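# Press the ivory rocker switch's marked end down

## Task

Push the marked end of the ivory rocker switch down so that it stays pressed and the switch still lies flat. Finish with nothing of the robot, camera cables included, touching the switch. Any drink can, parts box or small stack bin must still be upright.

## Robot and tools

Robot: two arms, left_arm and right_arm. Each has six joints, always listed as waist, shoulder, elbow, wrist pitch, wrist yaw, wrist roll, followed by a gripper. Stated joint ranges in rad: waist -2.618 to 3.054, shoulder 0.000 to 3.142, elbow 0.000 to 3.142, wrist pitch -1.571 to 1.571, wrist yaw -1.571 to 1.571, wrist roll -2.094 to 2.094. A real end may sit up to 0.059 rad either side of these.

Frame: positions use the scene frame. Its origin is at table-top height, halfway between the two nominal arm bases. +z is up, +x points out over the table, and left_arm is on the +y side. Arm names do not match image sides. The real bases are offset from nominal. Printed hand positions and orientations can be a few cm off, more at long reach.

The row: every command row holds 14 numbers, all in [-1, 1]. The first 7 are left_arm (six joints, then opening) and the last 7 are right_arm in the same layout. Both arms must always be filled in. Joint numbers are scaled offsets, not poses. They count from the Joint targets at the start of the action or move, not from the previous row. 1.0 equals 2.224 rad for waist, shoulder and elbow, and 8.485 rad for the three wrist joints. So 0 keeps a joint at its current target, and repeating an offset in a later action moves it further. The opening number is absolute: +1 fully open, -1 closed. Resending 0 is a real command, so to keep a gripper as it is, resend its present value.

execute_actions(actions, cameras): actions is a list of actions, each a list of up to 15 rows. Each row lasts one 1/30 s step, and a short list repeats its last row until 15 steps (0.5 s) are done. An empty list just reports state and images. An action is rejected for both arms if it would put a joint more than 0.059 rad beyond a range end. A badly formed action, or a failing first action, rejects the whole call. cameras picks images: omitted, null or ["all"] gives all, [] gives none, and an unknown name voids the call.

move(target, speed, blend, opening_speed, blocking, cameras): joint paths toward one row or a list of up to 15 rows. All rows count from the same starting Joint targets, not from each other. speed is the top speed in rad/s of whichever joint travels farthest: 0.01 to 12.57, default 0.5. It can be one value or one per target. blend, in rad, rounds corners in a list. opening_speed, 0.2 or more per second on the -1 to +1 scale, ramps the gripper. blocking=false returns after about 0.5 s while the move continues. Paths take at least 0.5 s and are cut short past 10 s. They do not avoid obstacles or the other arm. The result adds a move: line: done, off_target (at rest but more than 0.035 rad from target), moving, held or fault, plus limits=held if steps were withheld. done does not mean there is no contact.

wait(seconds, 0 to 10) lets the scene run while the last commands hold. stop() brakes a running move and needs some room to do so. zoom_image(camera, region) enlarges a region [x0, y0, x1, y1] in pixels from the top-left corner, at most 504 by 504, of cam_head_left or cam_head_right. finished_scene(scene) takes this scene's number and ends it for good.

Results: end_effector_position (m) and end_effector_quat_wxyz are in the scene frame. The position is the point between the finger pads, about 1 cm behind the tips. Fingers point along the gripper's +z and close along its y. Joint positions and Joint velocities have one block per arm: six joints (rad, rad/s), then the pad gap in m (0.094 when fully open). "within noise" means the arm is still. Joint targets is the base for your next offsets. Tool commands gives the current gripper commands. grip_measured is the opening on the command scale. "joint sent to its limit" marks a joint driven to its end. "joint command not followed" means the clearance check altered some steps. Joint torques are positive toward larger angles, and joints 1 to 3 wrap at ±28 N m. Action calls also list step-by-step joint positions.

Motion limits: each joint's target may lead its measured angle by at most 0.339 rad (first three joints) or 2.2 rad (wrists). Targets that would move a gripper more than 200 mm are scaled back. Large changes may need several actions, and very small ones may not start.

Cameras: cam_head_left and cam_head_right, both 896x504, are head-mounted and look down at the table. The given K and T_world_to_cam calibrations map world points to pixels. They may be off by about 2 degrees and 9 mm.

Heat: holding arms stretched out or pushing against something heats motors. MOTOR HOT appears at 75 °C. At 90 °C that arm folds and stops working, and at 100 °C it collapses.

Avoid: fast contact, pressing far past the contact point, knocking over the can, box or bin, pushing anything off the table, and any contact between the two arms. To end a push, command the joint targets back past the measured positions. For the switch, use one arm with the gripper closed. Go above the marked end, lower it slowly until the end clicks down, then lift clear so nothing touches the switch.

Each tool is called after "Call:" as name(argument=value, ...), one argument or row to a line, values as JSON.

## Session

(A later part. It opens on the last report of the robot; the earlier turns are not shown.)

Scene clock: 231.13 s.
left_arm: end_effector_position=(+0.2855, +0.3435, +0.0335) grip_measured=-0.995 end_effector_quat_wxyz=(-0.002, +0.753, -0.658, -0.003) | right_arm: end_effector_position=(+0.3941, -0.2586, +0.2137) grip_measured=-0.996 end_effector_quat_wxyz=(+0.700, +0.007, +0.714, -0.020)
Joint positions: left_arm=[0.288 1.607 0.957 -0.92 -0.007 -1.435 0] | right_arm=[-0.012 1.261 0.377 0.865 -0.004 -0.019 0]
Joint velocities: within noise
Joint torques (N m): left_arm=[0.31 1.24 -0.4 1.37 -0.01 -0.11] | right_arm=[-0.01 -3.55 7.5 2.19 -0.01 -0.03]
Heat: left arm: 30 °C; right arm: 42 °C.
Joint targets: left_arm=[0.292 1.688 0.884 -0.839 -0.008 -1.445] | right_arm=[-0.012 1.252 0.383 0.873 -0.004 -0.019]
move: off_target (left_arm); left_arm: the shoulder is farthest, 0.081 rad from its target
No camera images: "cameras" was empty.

Call:
execute_actions(
  actions=[],
)

Call:
zoom_image(
  camera="cam_head_left",
  region=[240, 330, 300, 385],
)

Call:
zoom_image(
  camera="cam_head_right",
  region=[260, 325, 320, 380],
)

Scene clock: 232.90 s.
left_arm: end_effector_position=(+0.2855, +0.3435, +0.0335) grip_measured=-0.995 end_effector_quat_wxyz=(-0.002, +0.753, -0.658, -0.003) | right_arm: end_effector_position=(+0.3941, -0.2586, +0.2137) grip_measured=-0.996 end_effector_quat_wxyz=(+0.700, +0.007, +0.714, -0.020)
Joint positions: left_arm=[0.288 1.607 0.957 -0.92 -0.007 -1.435 0] | right_arm=[-0.012 1.261 0.377 0.865 -0.004 -0.019 0]
Joint velocities: within noise
Joint torques (N m): left_arm=[0.21 1.05 -0.35 1.37 -0.01 -0.14] | right_arm=[-0.01 -3.55 7.5 2.19 -0.01 -0.02]
Heat: left arm: 29 °C; right arm: 42 °C.
Joint targets: left_arm=[0.292 1.688 0.884 -0.839 -0.008 -1.445] | right_arm=[-0.012 1.252 0.383 0.873 -0.004 -0.019]
Tool commands: left_gripper/opening=-1.0 right_gripper/opening=-1.0

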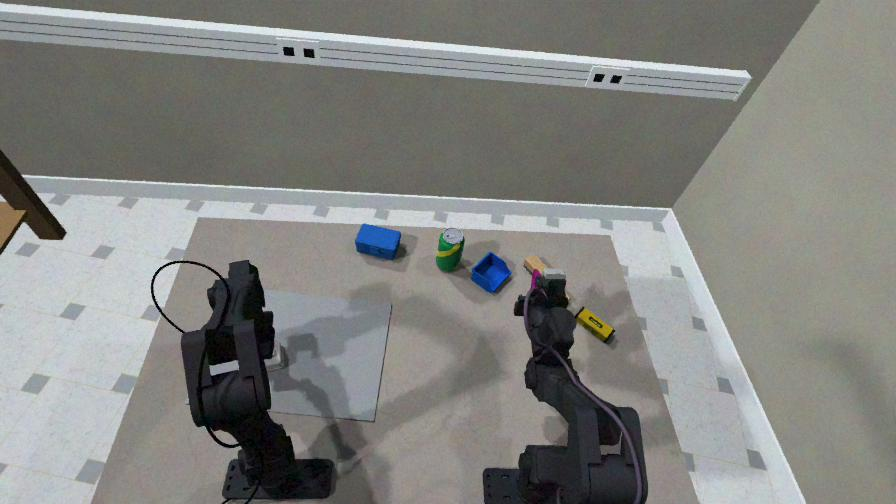

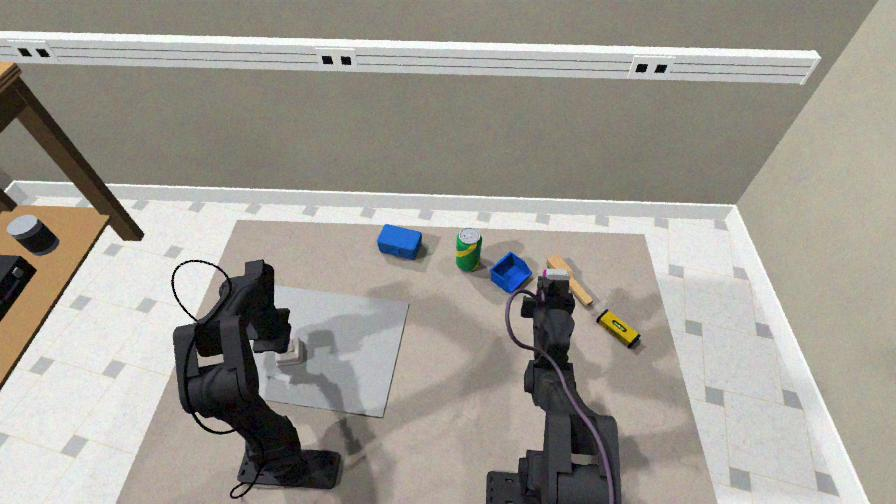

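Scaled by 8.400 from the camera's 896x504 image, which has a finer 1280x720 frame.

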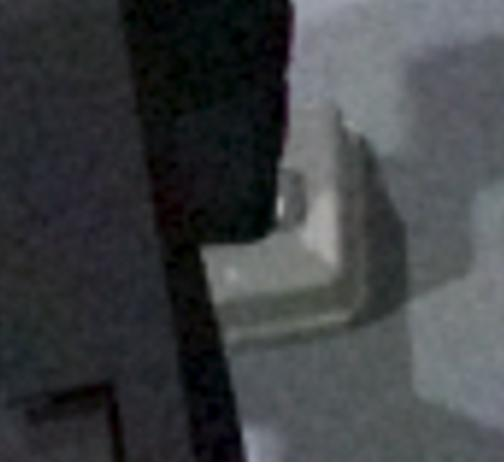

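Scaled by 8.400 from the camera's 896x504 image, which has a finer 1280x720 frame.

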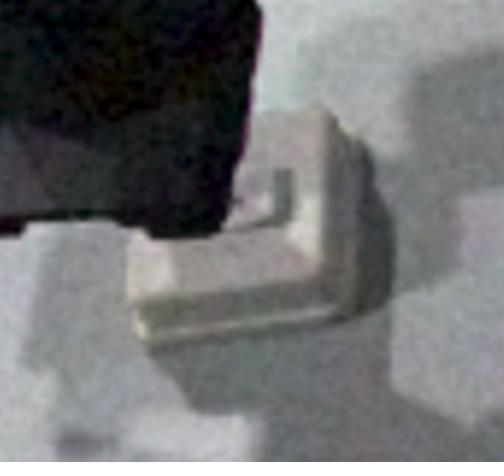

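Call:
move(
  target=[0, 0.009, -0.0099, 0.0, 0, 0, -1, 0, 0, 0, 0, 0, 0, -1],
  speed=0.1,
  cameras=[],
)

Scene clock: 234.53 s.
left_arm: end_effector_position=(+0.2828, +0.3428, +0.0315) grip_measured=-0.995 end_effector_quat_wxyz=(+0.001, +0.753, -0.658, -0.005) | right_arm: end_effector_position=(+0.3941, -0.2586, +0.2137) grip_measured=-0.996 end_effector_quat_wxyz=(+0.700, +0.007, +0.714, -0.020)
Joint positions: left_arm=[0.288 1.607 0.948 -0.919 -0.007 -1.435 0] | right_arm=[-0.012 1.261 0.377 0.865 -0.004 -0.019 0]
Joint velocities: within noise
Joint torques (N m): left_arm=[0.21 2.7 -1.7 1.37 -0.02 -0.14] | right_arm=[0.01 -3.54 7.5 2.19 -0.02 -0.02]
Heat: left arm: 29 °C; right arm: 42 °C.
Joint targets: left_arm=[0.292 1.708 0.862 -0.839 -0.008 -1.445] | right_arm=[-0.012 1.252 0.383 0.873 -0.004 -0.019]
move: off_target (left_arm); left_arm: the shoulder is farthest, 0.101 rad from its target
No camera images: "cameras" was empty.

Call:
execute_actions(
  actions=[],
  cameras=["cam_head_left", "cam_head_right"],
)

Call:
zoom_image(
  camera="cam_head_left",
  region=[240, 330, 300, 385],
)

Call:
zoom_image(
  camera="cam_head_right",
  region=[260, 325, 320, 380],
)

Scene clock: 237.30 s.
left_arm: end_effector_position=(+0.2828, +0.3428, +0.0315) grip_measured=-0.995 end_effector_quat_wxyz=(+0.001, +0.753, -0.658, -0.005) | right_arm: end_effector_position=(+0.3941, -0.2586, +0.2137) grip_measured=-0.996 end_effector_quat_wxyz=(+0.700, +0.007, +0.714, -0.020)
Joint positions: left_arm=[0.288 1.607 0.948 -0.919 -0.007 -1.435 0] | right_arm=[-0.012 1.261 0.377 0.865 -0.004 -0.019 0]
Joint velocities: within noise
Joint torques (N m): left_arm=[0.29 2.7 -1.7 1.38 -0.01 -0.12] | right_arm=[-0.01 -3.55 7.5 2.19 -0.01 -0.02]
Heat: left arm: 29 °C; right arm: 42 °C.
Joint targets: left_arm=[0.292 1.708 0.862 -0.839 -0.008 -1.445] | right_arm=[-0.012 1.252 0.383 0.873 -0.004 -0.019]
Tool commands: left_gripper/opening=-1.0 right_gripper/opening=-1.0

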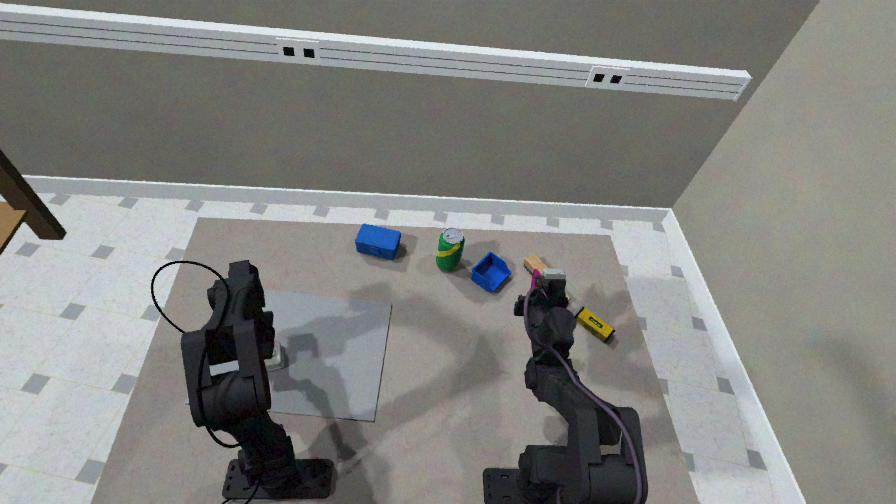

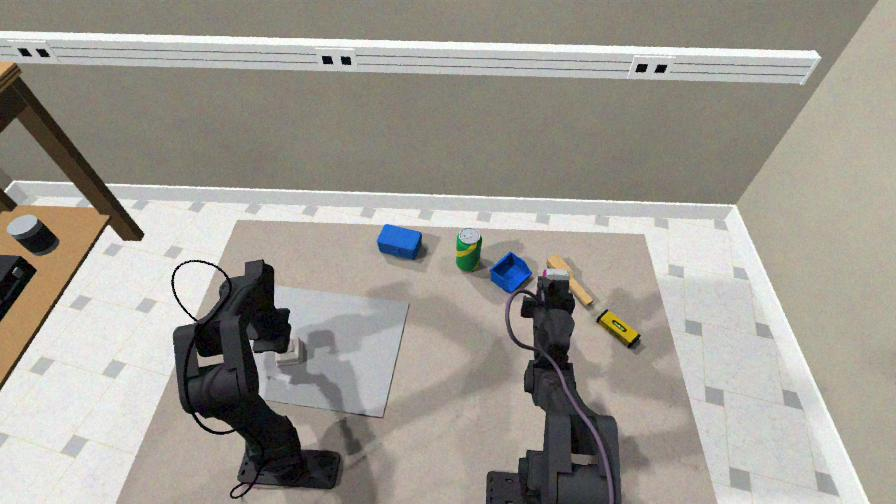

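Scaled by 8.400 from the camera's 896x504 image, which has a finer 1280x720 frame.

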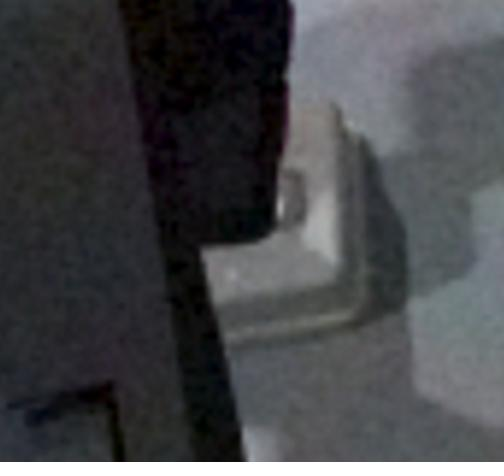

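Scaled by 8.400 from the camera's 896x504 image, which has a finer 1280x720 frame.

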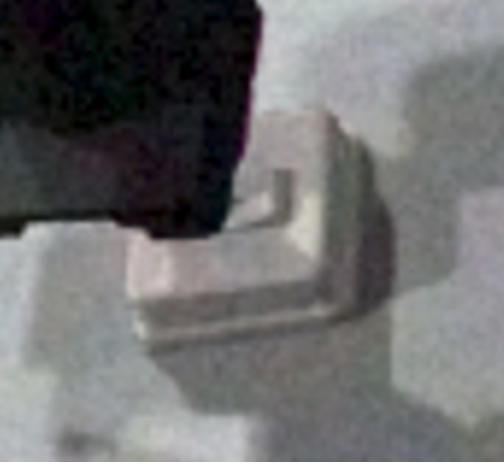

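Call:
move(
  target=[
    [0, -0.0989, 0.1156, -0.0454, 0, 0, -1, 0, 0, 0, 0, 0, 0, -1],
    [0.25, -0.12, 0.12, -0.0454, 0, 0.17, -1, 0, 0, 0, 0, 0, 0, -1],
  ],
  speed=[0.5, 1.0],
)

Call:
zoom_image(
  camera="cam_head_left",
  region=[252, 340, 292, 376],
)

Call:
zoom_image(
  camera="cam_head_right",
  region=[270, 335, 310, 371],
)

Scene clock: 245.33 s.
left_arm: end_effector_position=(+0.1964, +0.4497, +0.0999) grip_measured=-0.995 end_effector_quat_wxyz=(-0.009, -0.407, +0.913, -0.001) | right_arm: end_effector_position=(+0.3941, -0.2586, +0.2137) grip_measured=-0.996 end_effector_quat_wxyz=(+0.700, +0.007, +0.714, -0.020)
Joint positions: left_arm=[0.842 1.474 1.102 -1.215 -0.006 -0.014 0] | right_arm=[-0.012 1.261 0.377 0.865 -0.004 -0.019 0]
Joint velocities: within noise
Joint torques (N m): left_arm=[0.39 -7.51 9.39 0.41 -0.05 0.05] | right_arm=[-0.02 -3.55 7.51 2.19 -0.02 -0.03]
Heat: left arm: 28 °C; right arm: 42 °C.
Joint targets: left_arm=[0.848 1.442 1.129 -1.224 -0.008 -0.003] | right_arm=[-0.012 1.252 0.383 0.873 -0.004 -0.019]
move: done

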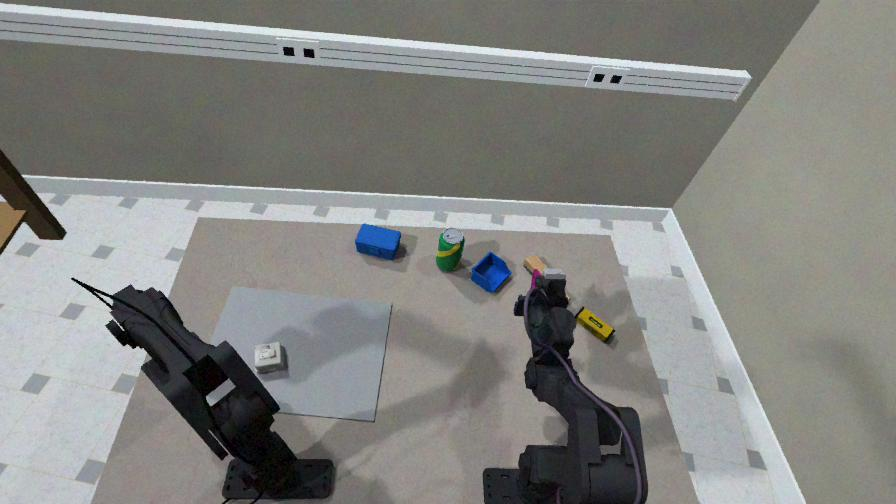

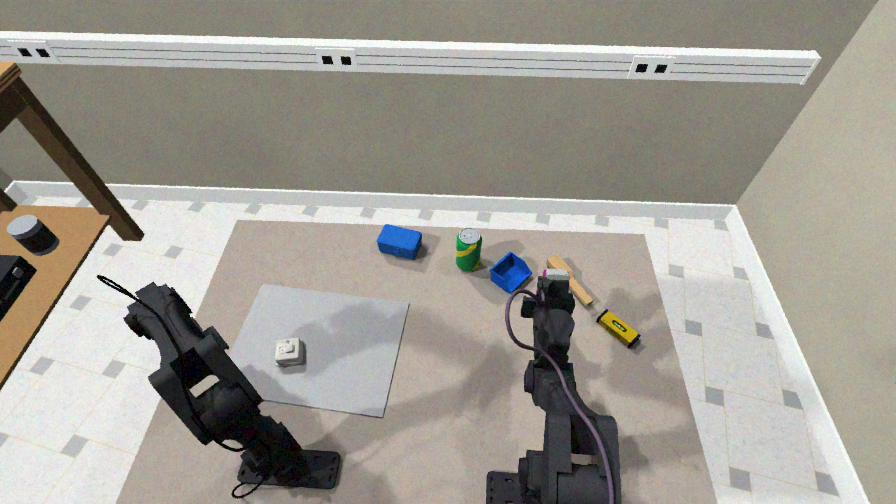

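Scaled by 12.600 from the camera's 896x504 image, which has a finer 1280x720 frame.

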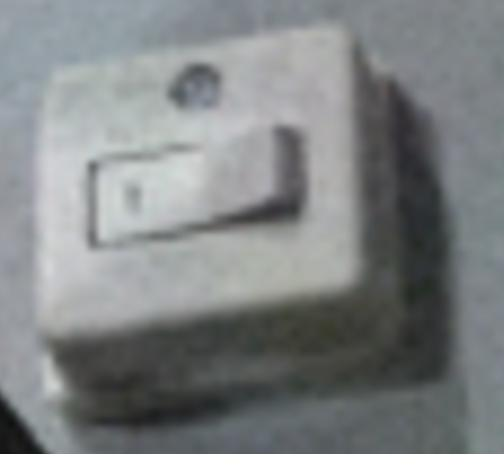

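Scaled by 12.600 from the camera's 896x504 image, which has a finer 1280x720 frame.

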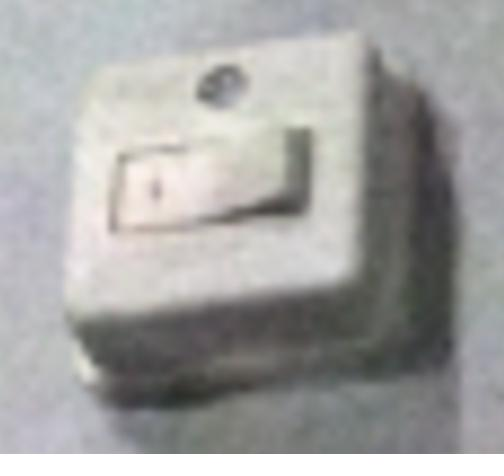

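Call:
move(
  target=[-0.2909, 0.3314, 0.3341, -0.0047, 0, 0, -1, -0.0681, 0.2062, 0.3755, -0.2299, 0.0005, 0.0022, -1],
  speed=0.8,
)

Call:
zoom_image(
  camera="cam_head_left",
  region=[220, 230, 320, 330],
)

Call:
zoom_image(
  camera="cam_head_right",
  region=[240, 230, 340, 330],
)

Call:
zoom_image(
  camera="cam_head_left",
  region=[500, 280, 600, 380],
)

Call:
zoom_image(
  camera="cam_head_right",
  region=[500, 280, 600, 380],
)

Scene clock: 258.73 s.
left_arm: end_effector_position=(+0.4460, +0.3496, +0.0730) grip_measured=-0.995 end_effector_quat_wxyz=(+0.003, -0.097, +0.995, +0.003) | right_arm: end_effector_position=(+0.2931, -0.2974, +0.0652) grip_measured=-0.996 end_effector_quat_wxyz=(-0.003, +0.091, +0.996, +0.002)
Joint positions: left_arm=[0.2 2.155 1.845 -1.255 -0.006 -0.012 0] | right_arm=[-0.159 1.692 1.183 -1.068 -0.004 -0.006 0]
Joint velocities: within noise
Joint torques (N m): left_arm=[0.02 -8.83 9.44 0.45 0.01 0.06] | right_arm=[-0.42 -4.79 9.35 0.23 0.04 0.04]
Heat: left arm: 28 °C; right arm: 42 °C.
Joint targets: left_arm=[0.201 2.179 1.872 -1.264 -0.008 -0.003] | right_arm=[-0.164 1.710 1.218 -1.077 0.000 0.000]
move: done

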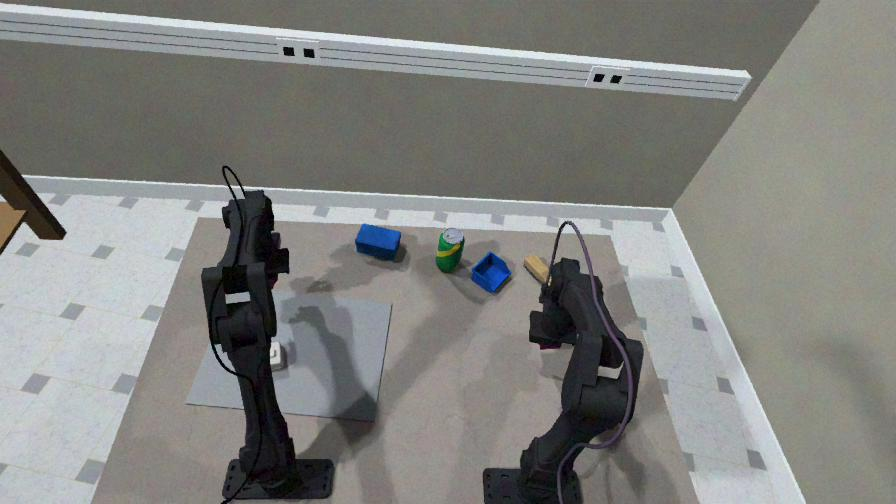

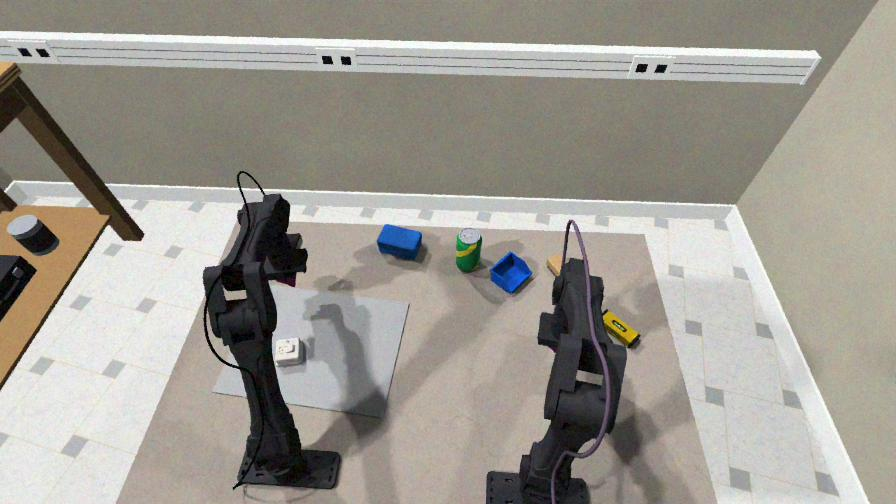

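Scaled by 5.040 from the camera's 896x504 image, which has a finer 1280x720 frame.

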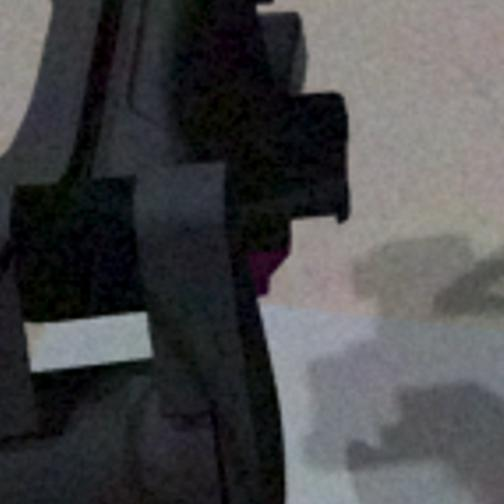

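Scaled by 5.040 from the camera's 896x504 image, which has a finer 1280x720 frame.

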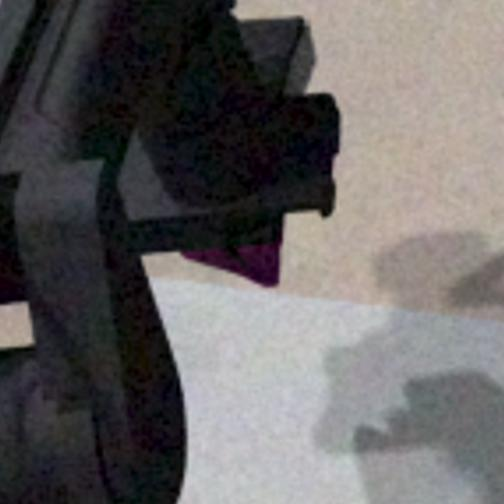

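Scaled by 5.040 from the camera's 896x504 image, which has a finer 1280x720 frame.

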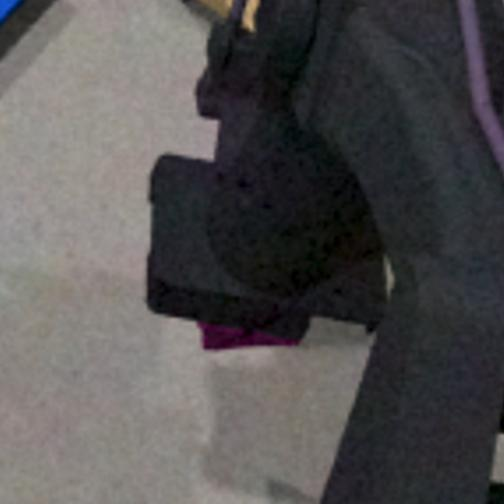

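Scaled by 5.040 from the camera's 896x504 image, which has a finer 1280x720 frame.

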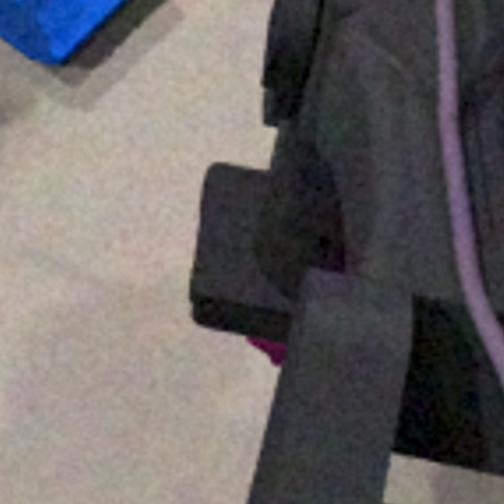

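Call:
move(
  target=[-0.2612, 0.0656, 0.1025, -0.0107, 0, 0, -1, 0.1115, 0.2086, 0.2855, -0.0205, 0, 0, -1],
  speed=0.8,
)

Call:
zoom_image(
  camera="cam_head_left",
  region=[340, 240, 440, 340],
)

Call:
zoom_image(
  camera="cam_head_right",
  region=[350, 230, 450, 330],
)

Call:
zoom_image(
  camera="cam_head_left",
  region=[470, 240, 570, 340],
)

Call:
zoom_image(
  camera="cam_head_right",
  region=[480, 240, 580, 340],
)

Scene clock: 270.97 s.
left_arm: end_effector_position=(+0.4478, +0.0990, +0.0720) grip_measured=-0.995 end_effector_quat_wxyz=(+0.002, +0.194, +0.981, +0.003) | right_arm: end_effector_position=(+0.4180, -0.2179, +0.0670) grip_measured=-0.996 end_effector_quat_wxyz=(-0.003, -0.032, +0.999, +0.002)
Joint positions: left_arm=[-0.383 2.296 2.073 -1.345 -0.006 -0.011 0] | right_arm=[0.089 2.151 1.815 -1.241 -0.004 -0.006 0]
Joint velocities: within noise
Joint torques (N m): left_arm=[0.2 -9.33 9.43 0.43 -0.02 0.05] | right_arm=[-0.42 -8.32 9.72 0.2 0.04 0.03]
Heat: left arm: 28 °C; right arm: 39 °C.
Joint targets: left_arm=[-0.380 2.325 2.100 -1.354 -0.008 -0.003] | right_arm=[0.084 2.174 1.853 -1.251 0.000 0.000]
move: off_target (right_arm); right_arm: the elbow is farthest, 0.038 rad from its target

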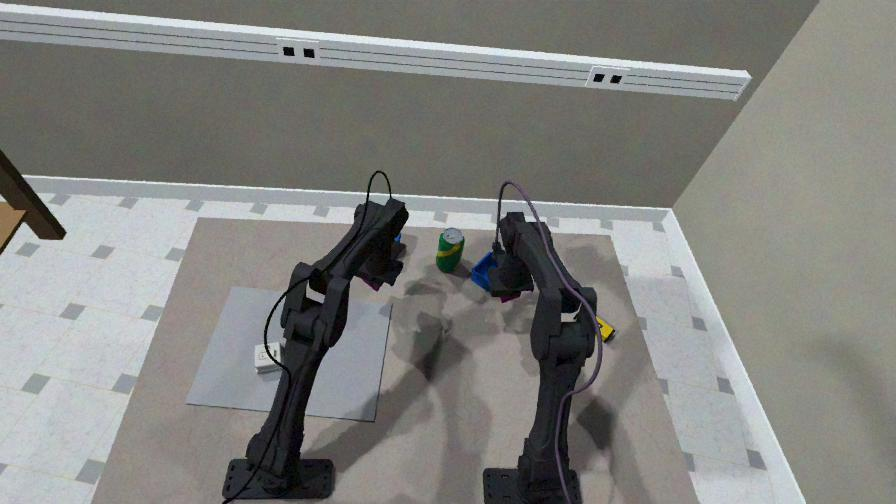

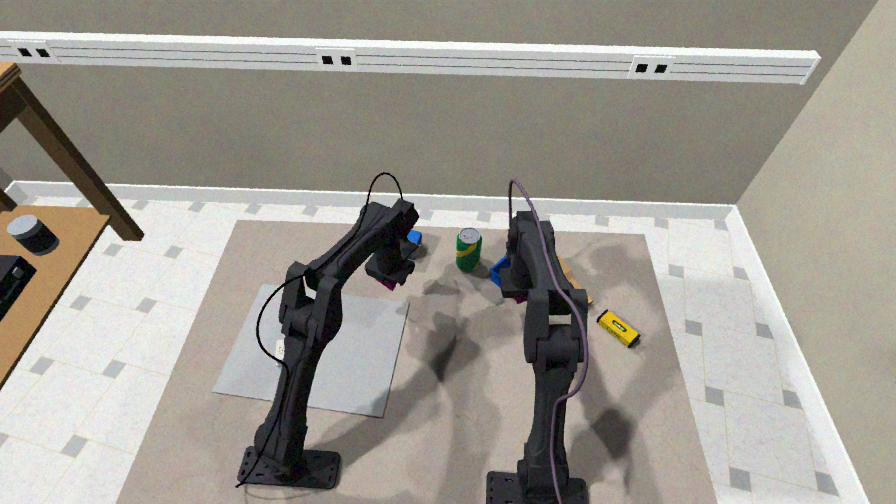

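Scaled by 5.040 from the camera's 896x504 image, which has a finer 1280x720 frame.

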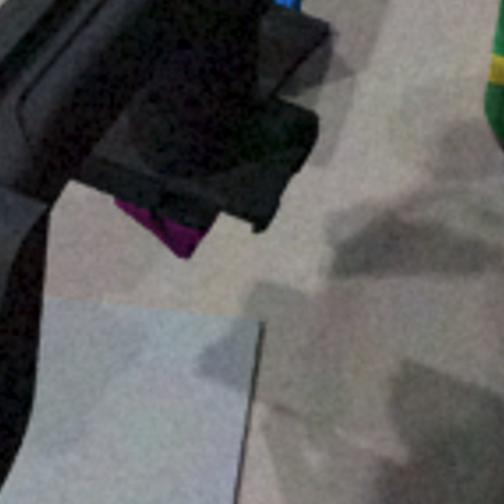

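Scaled by 5.040 from the camera's 896x504 image, which has a finer 1280x720 frame.

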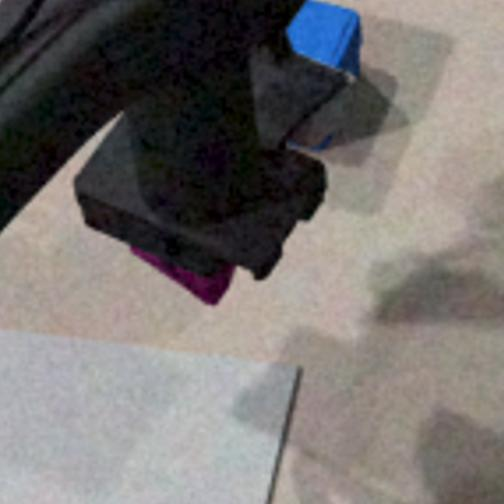

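Scaled by 5.040 from the camera's 896x504 image, which has a finer 1280x720 frame.

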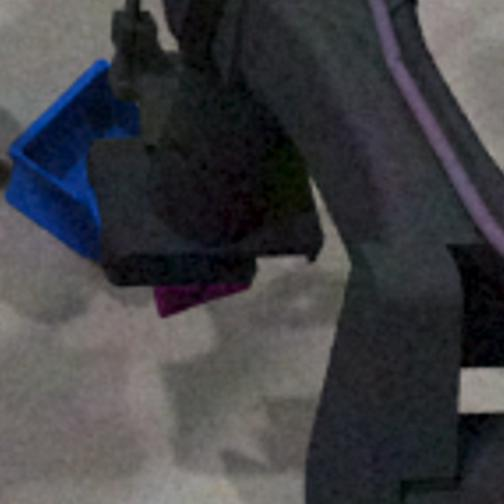

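Scaled by 5.040 from the camera's 896x504 image, which has a finer 1280x720 frame.

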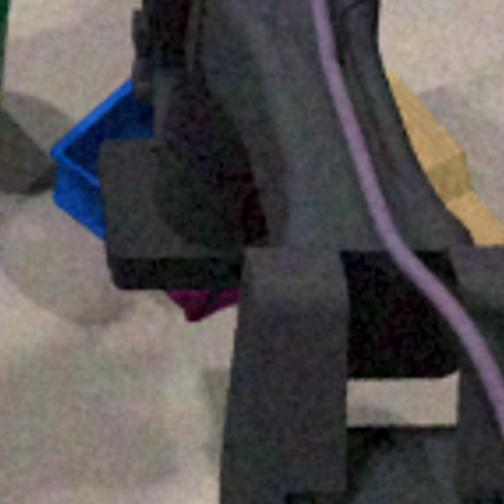

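Call:
move(
  target=[
    [0.2704, -0.3581, -0.4704, 0.0347, 0, -0.178, -1, 0, -0.2131, 0, 0, 0, 0, -1],
    [0.2704, -0.3581, -0.4704, 0.0347, 0, -0.178, -1, -0.0432, -0.2797, -0.6610, 0.2503, 0, 0, -1],
  ],
  speed=1.0,
)

Scene clock: 296.87 s.
left_arm: end_effector_position=(+0.2911, +0.3255, +0.0696) grip_measured=-0.995 end_effector_quat_wxyz=(-0.004, +0.752, -0.660, -0.001) | right_arm: end_effector_position=(+0.4096, -0.2572, +0.0963) grip_measured=-0.996 end_effector_quat_wxyz=(+0.578, +0.012, +0.816, -0.011)
Joint positions: left_arm=[0.216 1.56 1.061 -1.067 -0.006 -1.502 0] | right_arm=[-0.007 1.579 0.398 0.843 -0.004 -0.006 0]
Joint velocities: within noise
Joint torques (N m): left_arm=[0.35 -8.14 5.9 0.64 -0.02 -0.1] | right_arm=[-0.46 -6.53 4.53 2.34 0.04 0.03]
Heat: left arm: 29 °C; right arm: 37 °C.
Joint targets: left_arm=[0.221 1.528 1.054 -1.060 -0.008 -1.513] | right_arm=[-0.012 1.552 0.383 0.873 0.000 0.000]
move: done

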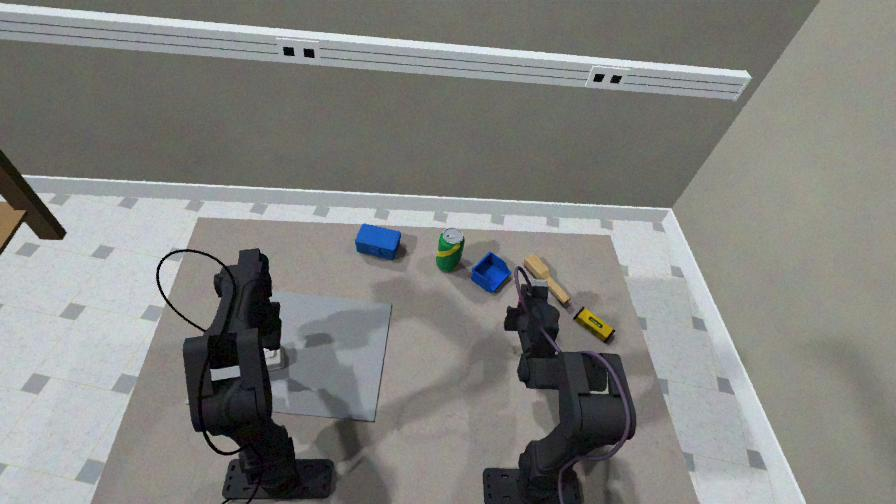

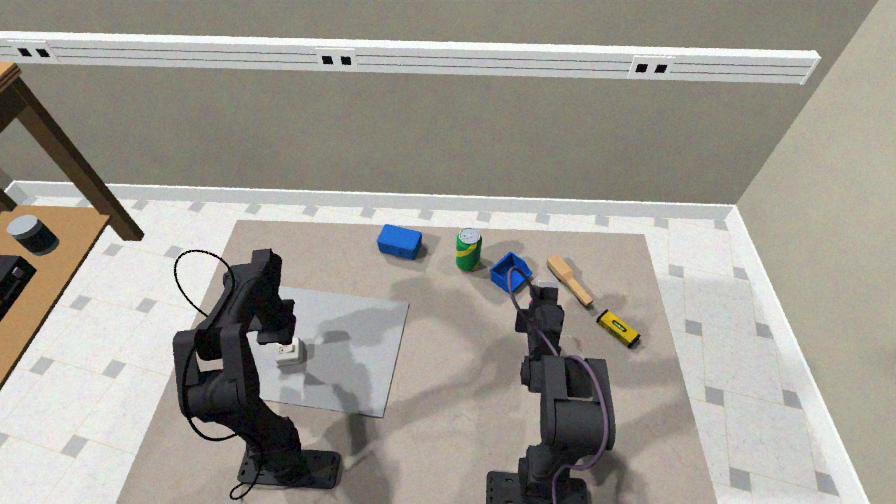

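Call:
move(
  target=[0, 0.0394, -0.0455, 0.01734, 0, 0, -1, 0, 0, 0, 0, 0, 0, -1],
  speed=0.25,
  cameras=[],
)

Call:
move(
  target=[0, 0.0035, -0.0057, 0.0023, 0, 0, -1, 0, 0, 0, 0, 0, 0, -1],
  speed=0.1,
  cameras=[],
)

Call:
move(
  target=[0, 0.0035, -0.0057, 0.0023, 0, 0, -1, 0, 0, 0, 0, 0, 0, -1],
  speed=0.1,
)

Call:
zoom_image(
  camera="cam_head_right",
  region=[260, 325, 320, 380],
)

Scene clock: 300.40 s.
left_arm: end_effector_position=(+0.2889, +0.3242, +0.0369) grip_measured=-0.995 end_effector_quat_wxyz=(+0.000, +0.752, -0.659, -0.001) | right_arm: end_effector_position=(+0.4097, -0.2572, +0.0966) grip_measured=-0.996 end_effector_quat_wxyz=(+0.578, +0.012, +0.816, -0.011)
Joint positions: left_arm=[0.216 1.598 0.963 -0.937 -0.001 -1.503 0] | right_arm=[-0.007 1.579 0.398 0.844 -0.004 -0.006 0]
Joint velocities: within noise
Joint torques (N m): left_arm=[0.4 -4.16 5.42 0.79 -0.08 -0.13] | right_arm=[-0.47 -6.54 4.53 2.41 0.04 0.03]
Heat: left arm: 29 °C; right arm: 39 °C.
Joint targets: left_arm=[0.221 1.616 0.953 -0.913 -0.008 -1.513] | right_arm=[-0.012 1.552 0.383 0.873 0.000 0.000]
move: done
No camera images: "cameras" was empty.

Scene clock: 301.10 s.
left_arm: end_effector_position=(+0.2891, +0.3242, +0.0367) grip_measured=-0.995 end_effector_quat_wxyz=(+0.000, +0.752, -0.659, +0.000) | right_arm: end_effector_position=(+0.4097, -0.2572, +0.0966) grip_measured=-0.996 end_effector_quat_wxyz=(+0.578, +0.012, +0.816, -0.011)
Joint positions: left_arm=[0.216 1.598 0.962 -0.935 -0.001 -1.503 0] | right_arm=[-0.007 1.579 0.398 0.844 -0.004 -0.006 0]
Joint velocities: within noise
Joint torques (N m): left_arm=[0.27 -3.56 4.37 0.97 -0.07 -0.12] | right_arm=[-0.47 -6.54 4.53 2.41 0.04 0.03]
Heat: left arm: 29 °C; right arm: 39 °C.
Joint targets: left_arm=[0.221 1.624 0.940 -0.893 -0.008 -1.513] | right_arm=[-0.012 1.552 0.383 0.873 0.000 0.000]
move: off_target (left_arm); left_arm: the wrist pitch is farthest, 0.041 rad from its target
No camera images: "cameras" was empty.

Scene clock: 301.80 s.
left_arm: end_effector_position=(+0.2889, +0.3242, +0.0361) grip_measured=-0.995 end_effector_quat_wxyz=(+0.000, +0.752, -0.659, +0.000) | right_arm: end_effector_position=(+0.4097, -0.2572, +0.0966) grip_measured=-0.996 end_effector_quat_wxyz=(+0.578, +0.012, +0.816, -0.011)
Joint positions: left_arm=[0.216 1.598 0.959 -0.932 -0.001 -1.503 0] | right_arm=[-0.007 1.579 0.398 0.844 -0.004 -0.006 0]
Joint velocities: within noise
Joint torques (N m): left_arm=[0.29 -2.88 3.48 1.12 -0.06 -0.11] | right_arm=[-0.46 -6.54 4.53 2.41 0.04 0.03]
Heat: left arm: 28 °C; right arm: 39 °C.
Joint targets: left_arm=[0.221 1.631 0.927 -0.874 -0.008 -1.513] | right_arm=[-0.012 1.552 0.383 0.873 0.000 0.000]
move: off_target (left_arm); left_arm: the wrist pitch is farthest, 0.059 rad from its target

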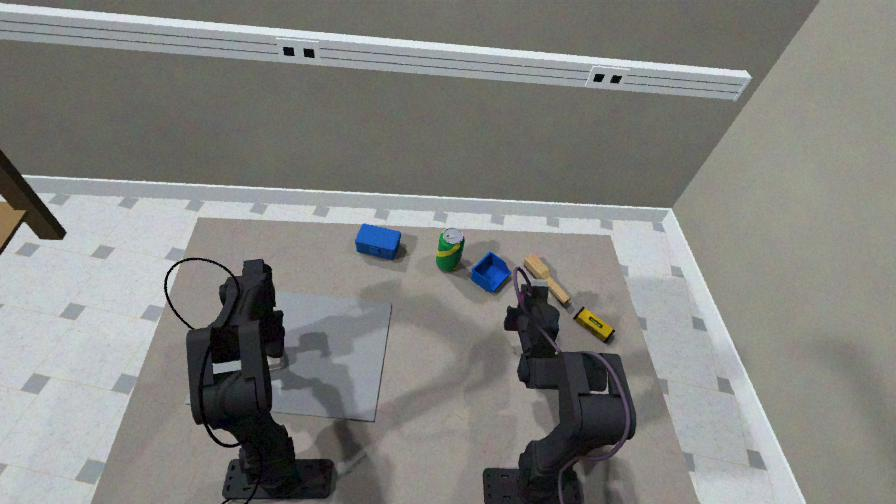

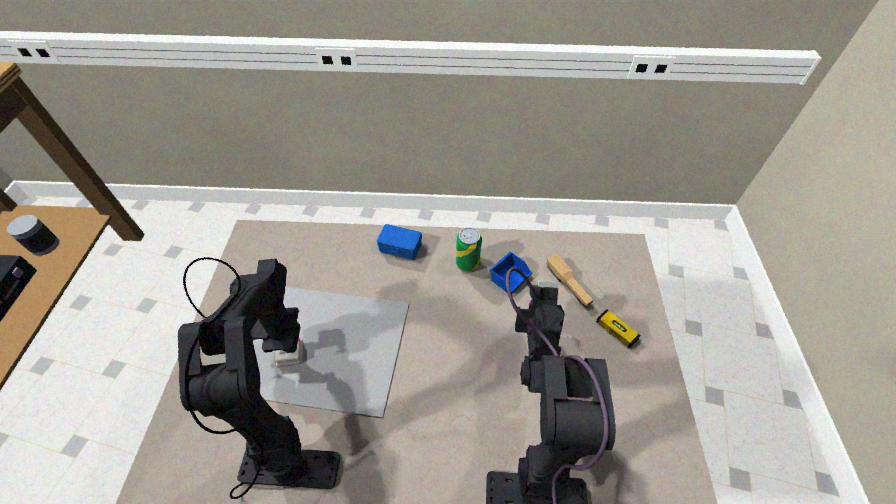

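Scaled by 8.400 from the camera's 896x504 image, which has a finer 1280x720 frame.

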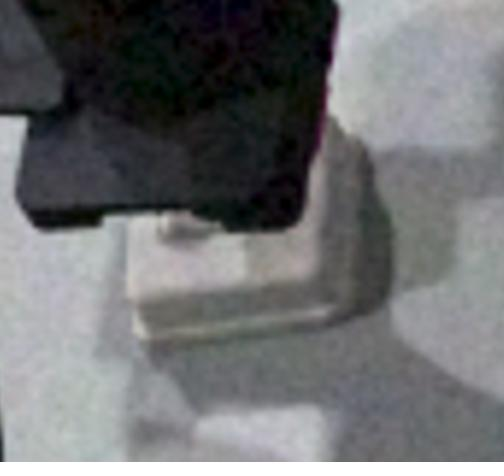

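Call:
move(
  target=[
    [0, -0.06, 0.06, -0.02, 0, 0, -1, 0, 0, 0, 0, 0, 0, -1],
    [0.25, -0.07, 0.07, -0.02, 0, 0, -1, 0, 0, 0, 0, 0, 0, -1],
  ],
  speed=[0.5, 1.0],
)

Call:
zoom_image(
  camera="cam_head_left",
  region=[252, 340, 292, 376],
)

Call:
zoom_image(
  camera="cam_head_right",
  region=[270, 335, 310, 371],
)

Scene clock: 307.47 s.
left_arm: end_effector_position=(+0.2323, +0.4597, +0.0819) grip_measured=-0.995 end_effector_quat_wxyz=(-0.042, +0.904, -0.426, +0.017) | right_arm: end_effector_position=(+0.4097, -0.2572, +0.0966) grip_measured=-0.996 end_effector_quat_wxyz=(+0.578, +0.012, +0.816, -0.011)
Joint positions: left_arm=[0.775 1.508 1.057 -1.028 0.001 -1.504 0] | right_arm=[-0.007 1.579 0.398 0.844 -0.004 -0.006 0]
Joint velocities: within noise
Joint torques (N m): left_arm=[0.17 -7.84 9.47 0.56 -0.09 -0.12] | right_arm=[-0.47 -6.54 4.52 2.41 0.04 0.03]
Heat: left arm: 28 °C; right arm: 40 °C.
Joint targets: left_arm=[0.777 1.476 1.083 -1.043 -0.008 -1.513] | right_arm=[-0.012 1.552 0.383 0.872 0.000 0.000]
move: done

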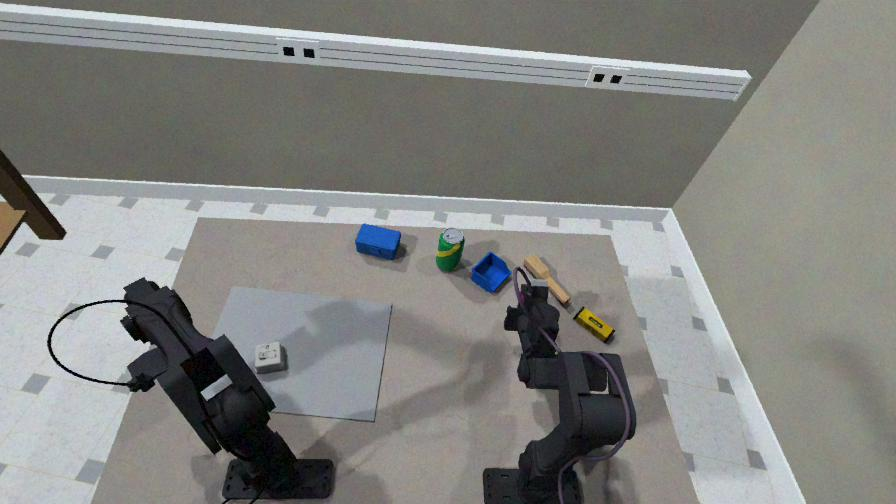

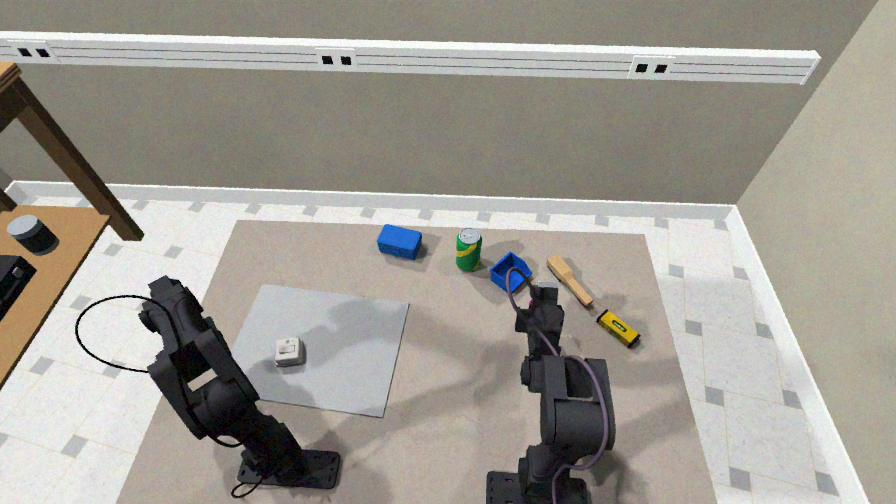

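Scaled by 12.600 from the camera's 896x504 image, which has a finer 1280x720 frame.

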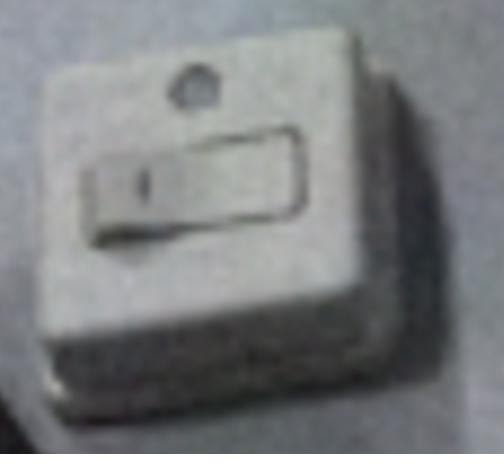

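Scaled by 12.600 from the camera's 896x504 image, which has a finer 1280x720 frame.

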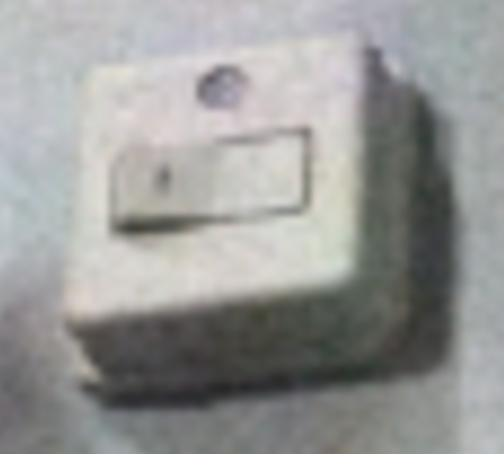

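Call:
move(
  target=[
    [-0.3269, 0.1232, 0.1257, -0.0084, 0.0009, 0.0892, -1, 0.0523, 0.0639, 0.317, -0.0705, 0, 0, -1],
    [-0.6538, 0.2464, 0.2514, -0.01685, 0.0009, 0.1783, -1, 0.1046, 0.1277, 0.4528, -0.2349, 0, 0, -1],
  ],
  speed=1.2,
  blend=0.2,
)

Call:
zoom_image(
  camera="cam_head_left",
  region=[380, 270, 480, 370],
)

Call:
zoom_image(
  camera="cam_head_right",
  region=[370, 270, 470, 370],
)

Call:
zoom_image(
  camera="cam_head_left",
  region=[470, 270, 570, 370],
)

Call:
zoom_image(
  camera="cam_head_right",
  region=[480, 270, 580, 370],
)

Scene clock: 321.37 s.
left_arm: end_effector_position=(+0.3273, +0.0273, +0.0737) grip_measured=-0.995 end_effector_quat_wxyz=(+0.003, +0.337, +0.941, -0.002) | right_arm: end_effector_position=(+0.3281, -0.1810, +0.0710) grip_measured=-0.996 end_effector_quat_wxyz=(-0.001, -0.097, +0.995, +0.001)
Joint positions: left_arm=[-0.681 2.001 1.615 -1.178 0.001 -0.011 0] | right_arm=[0.218 1.816 1.355 -1.111 -0.002 -0.006 0]
Joint velocities: within noise
Joint torques (N m): left_arm=[0.31 -7.68 9.42 0.45 0.02 0.09] | right_arm=[0.28 -5.75 9.44 0.17 0.02 0.03]
Heat: left arm: 29 °C; right arm: 41 °C.
Joint targets: left_arm=[-0.677 2.024 1.642 -1.186 -0.001 0.000] | right_arm=[0.221 1.836 1.390 -1.121 0.000 0.000]
move: off_target (right_arm); right_arm: the elbow is farthest, 0.036 rad from its target

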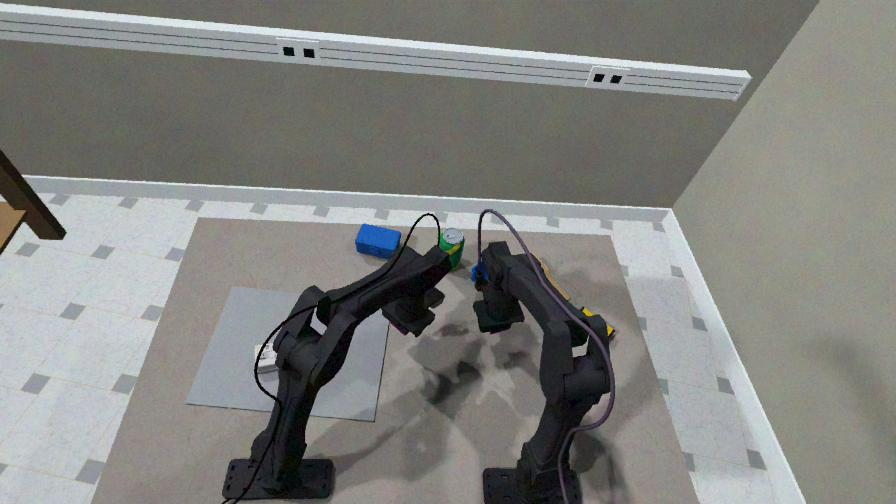

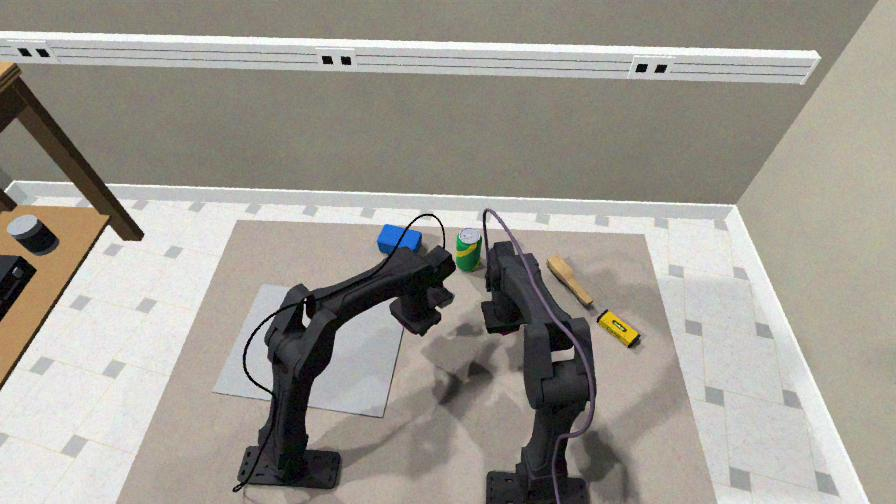

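Scaled by 5.040 from the camera's 896x504 image, which has a finer 1280x720 frame.

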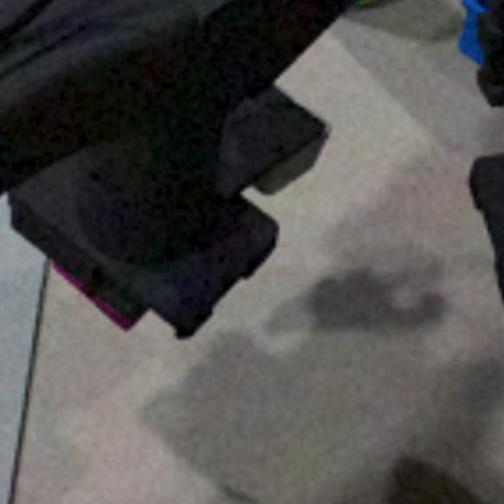

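Scaled by 5.040 from the camera's 896x504 image, which has a finer 1280x720 frame.

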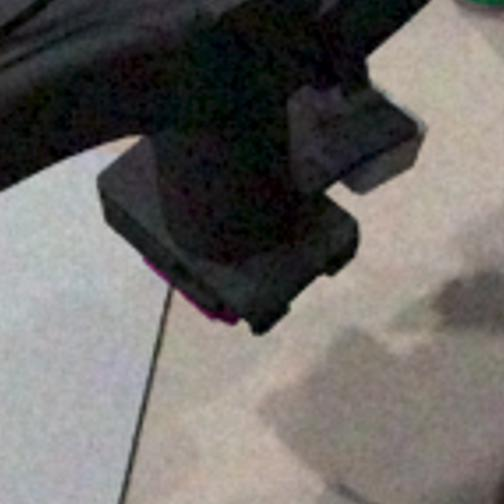

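Scaled by 5.040 from the camera's 896x504 image, which has a finer 1280x720 frame.

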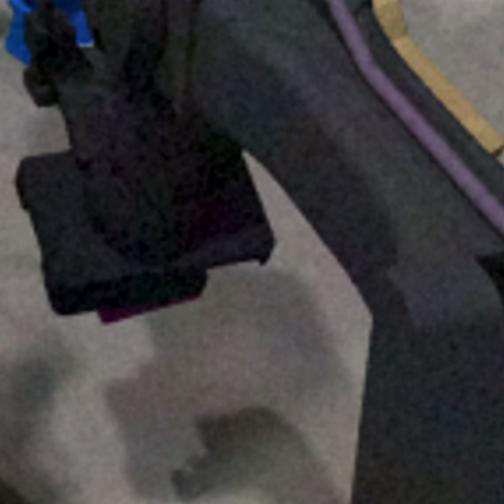

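Scaled by 5.040 from the camera's 896x504 image, which has a finer 1280x720 frame.

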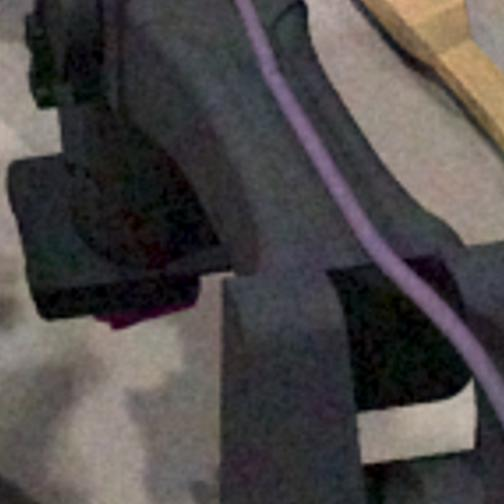

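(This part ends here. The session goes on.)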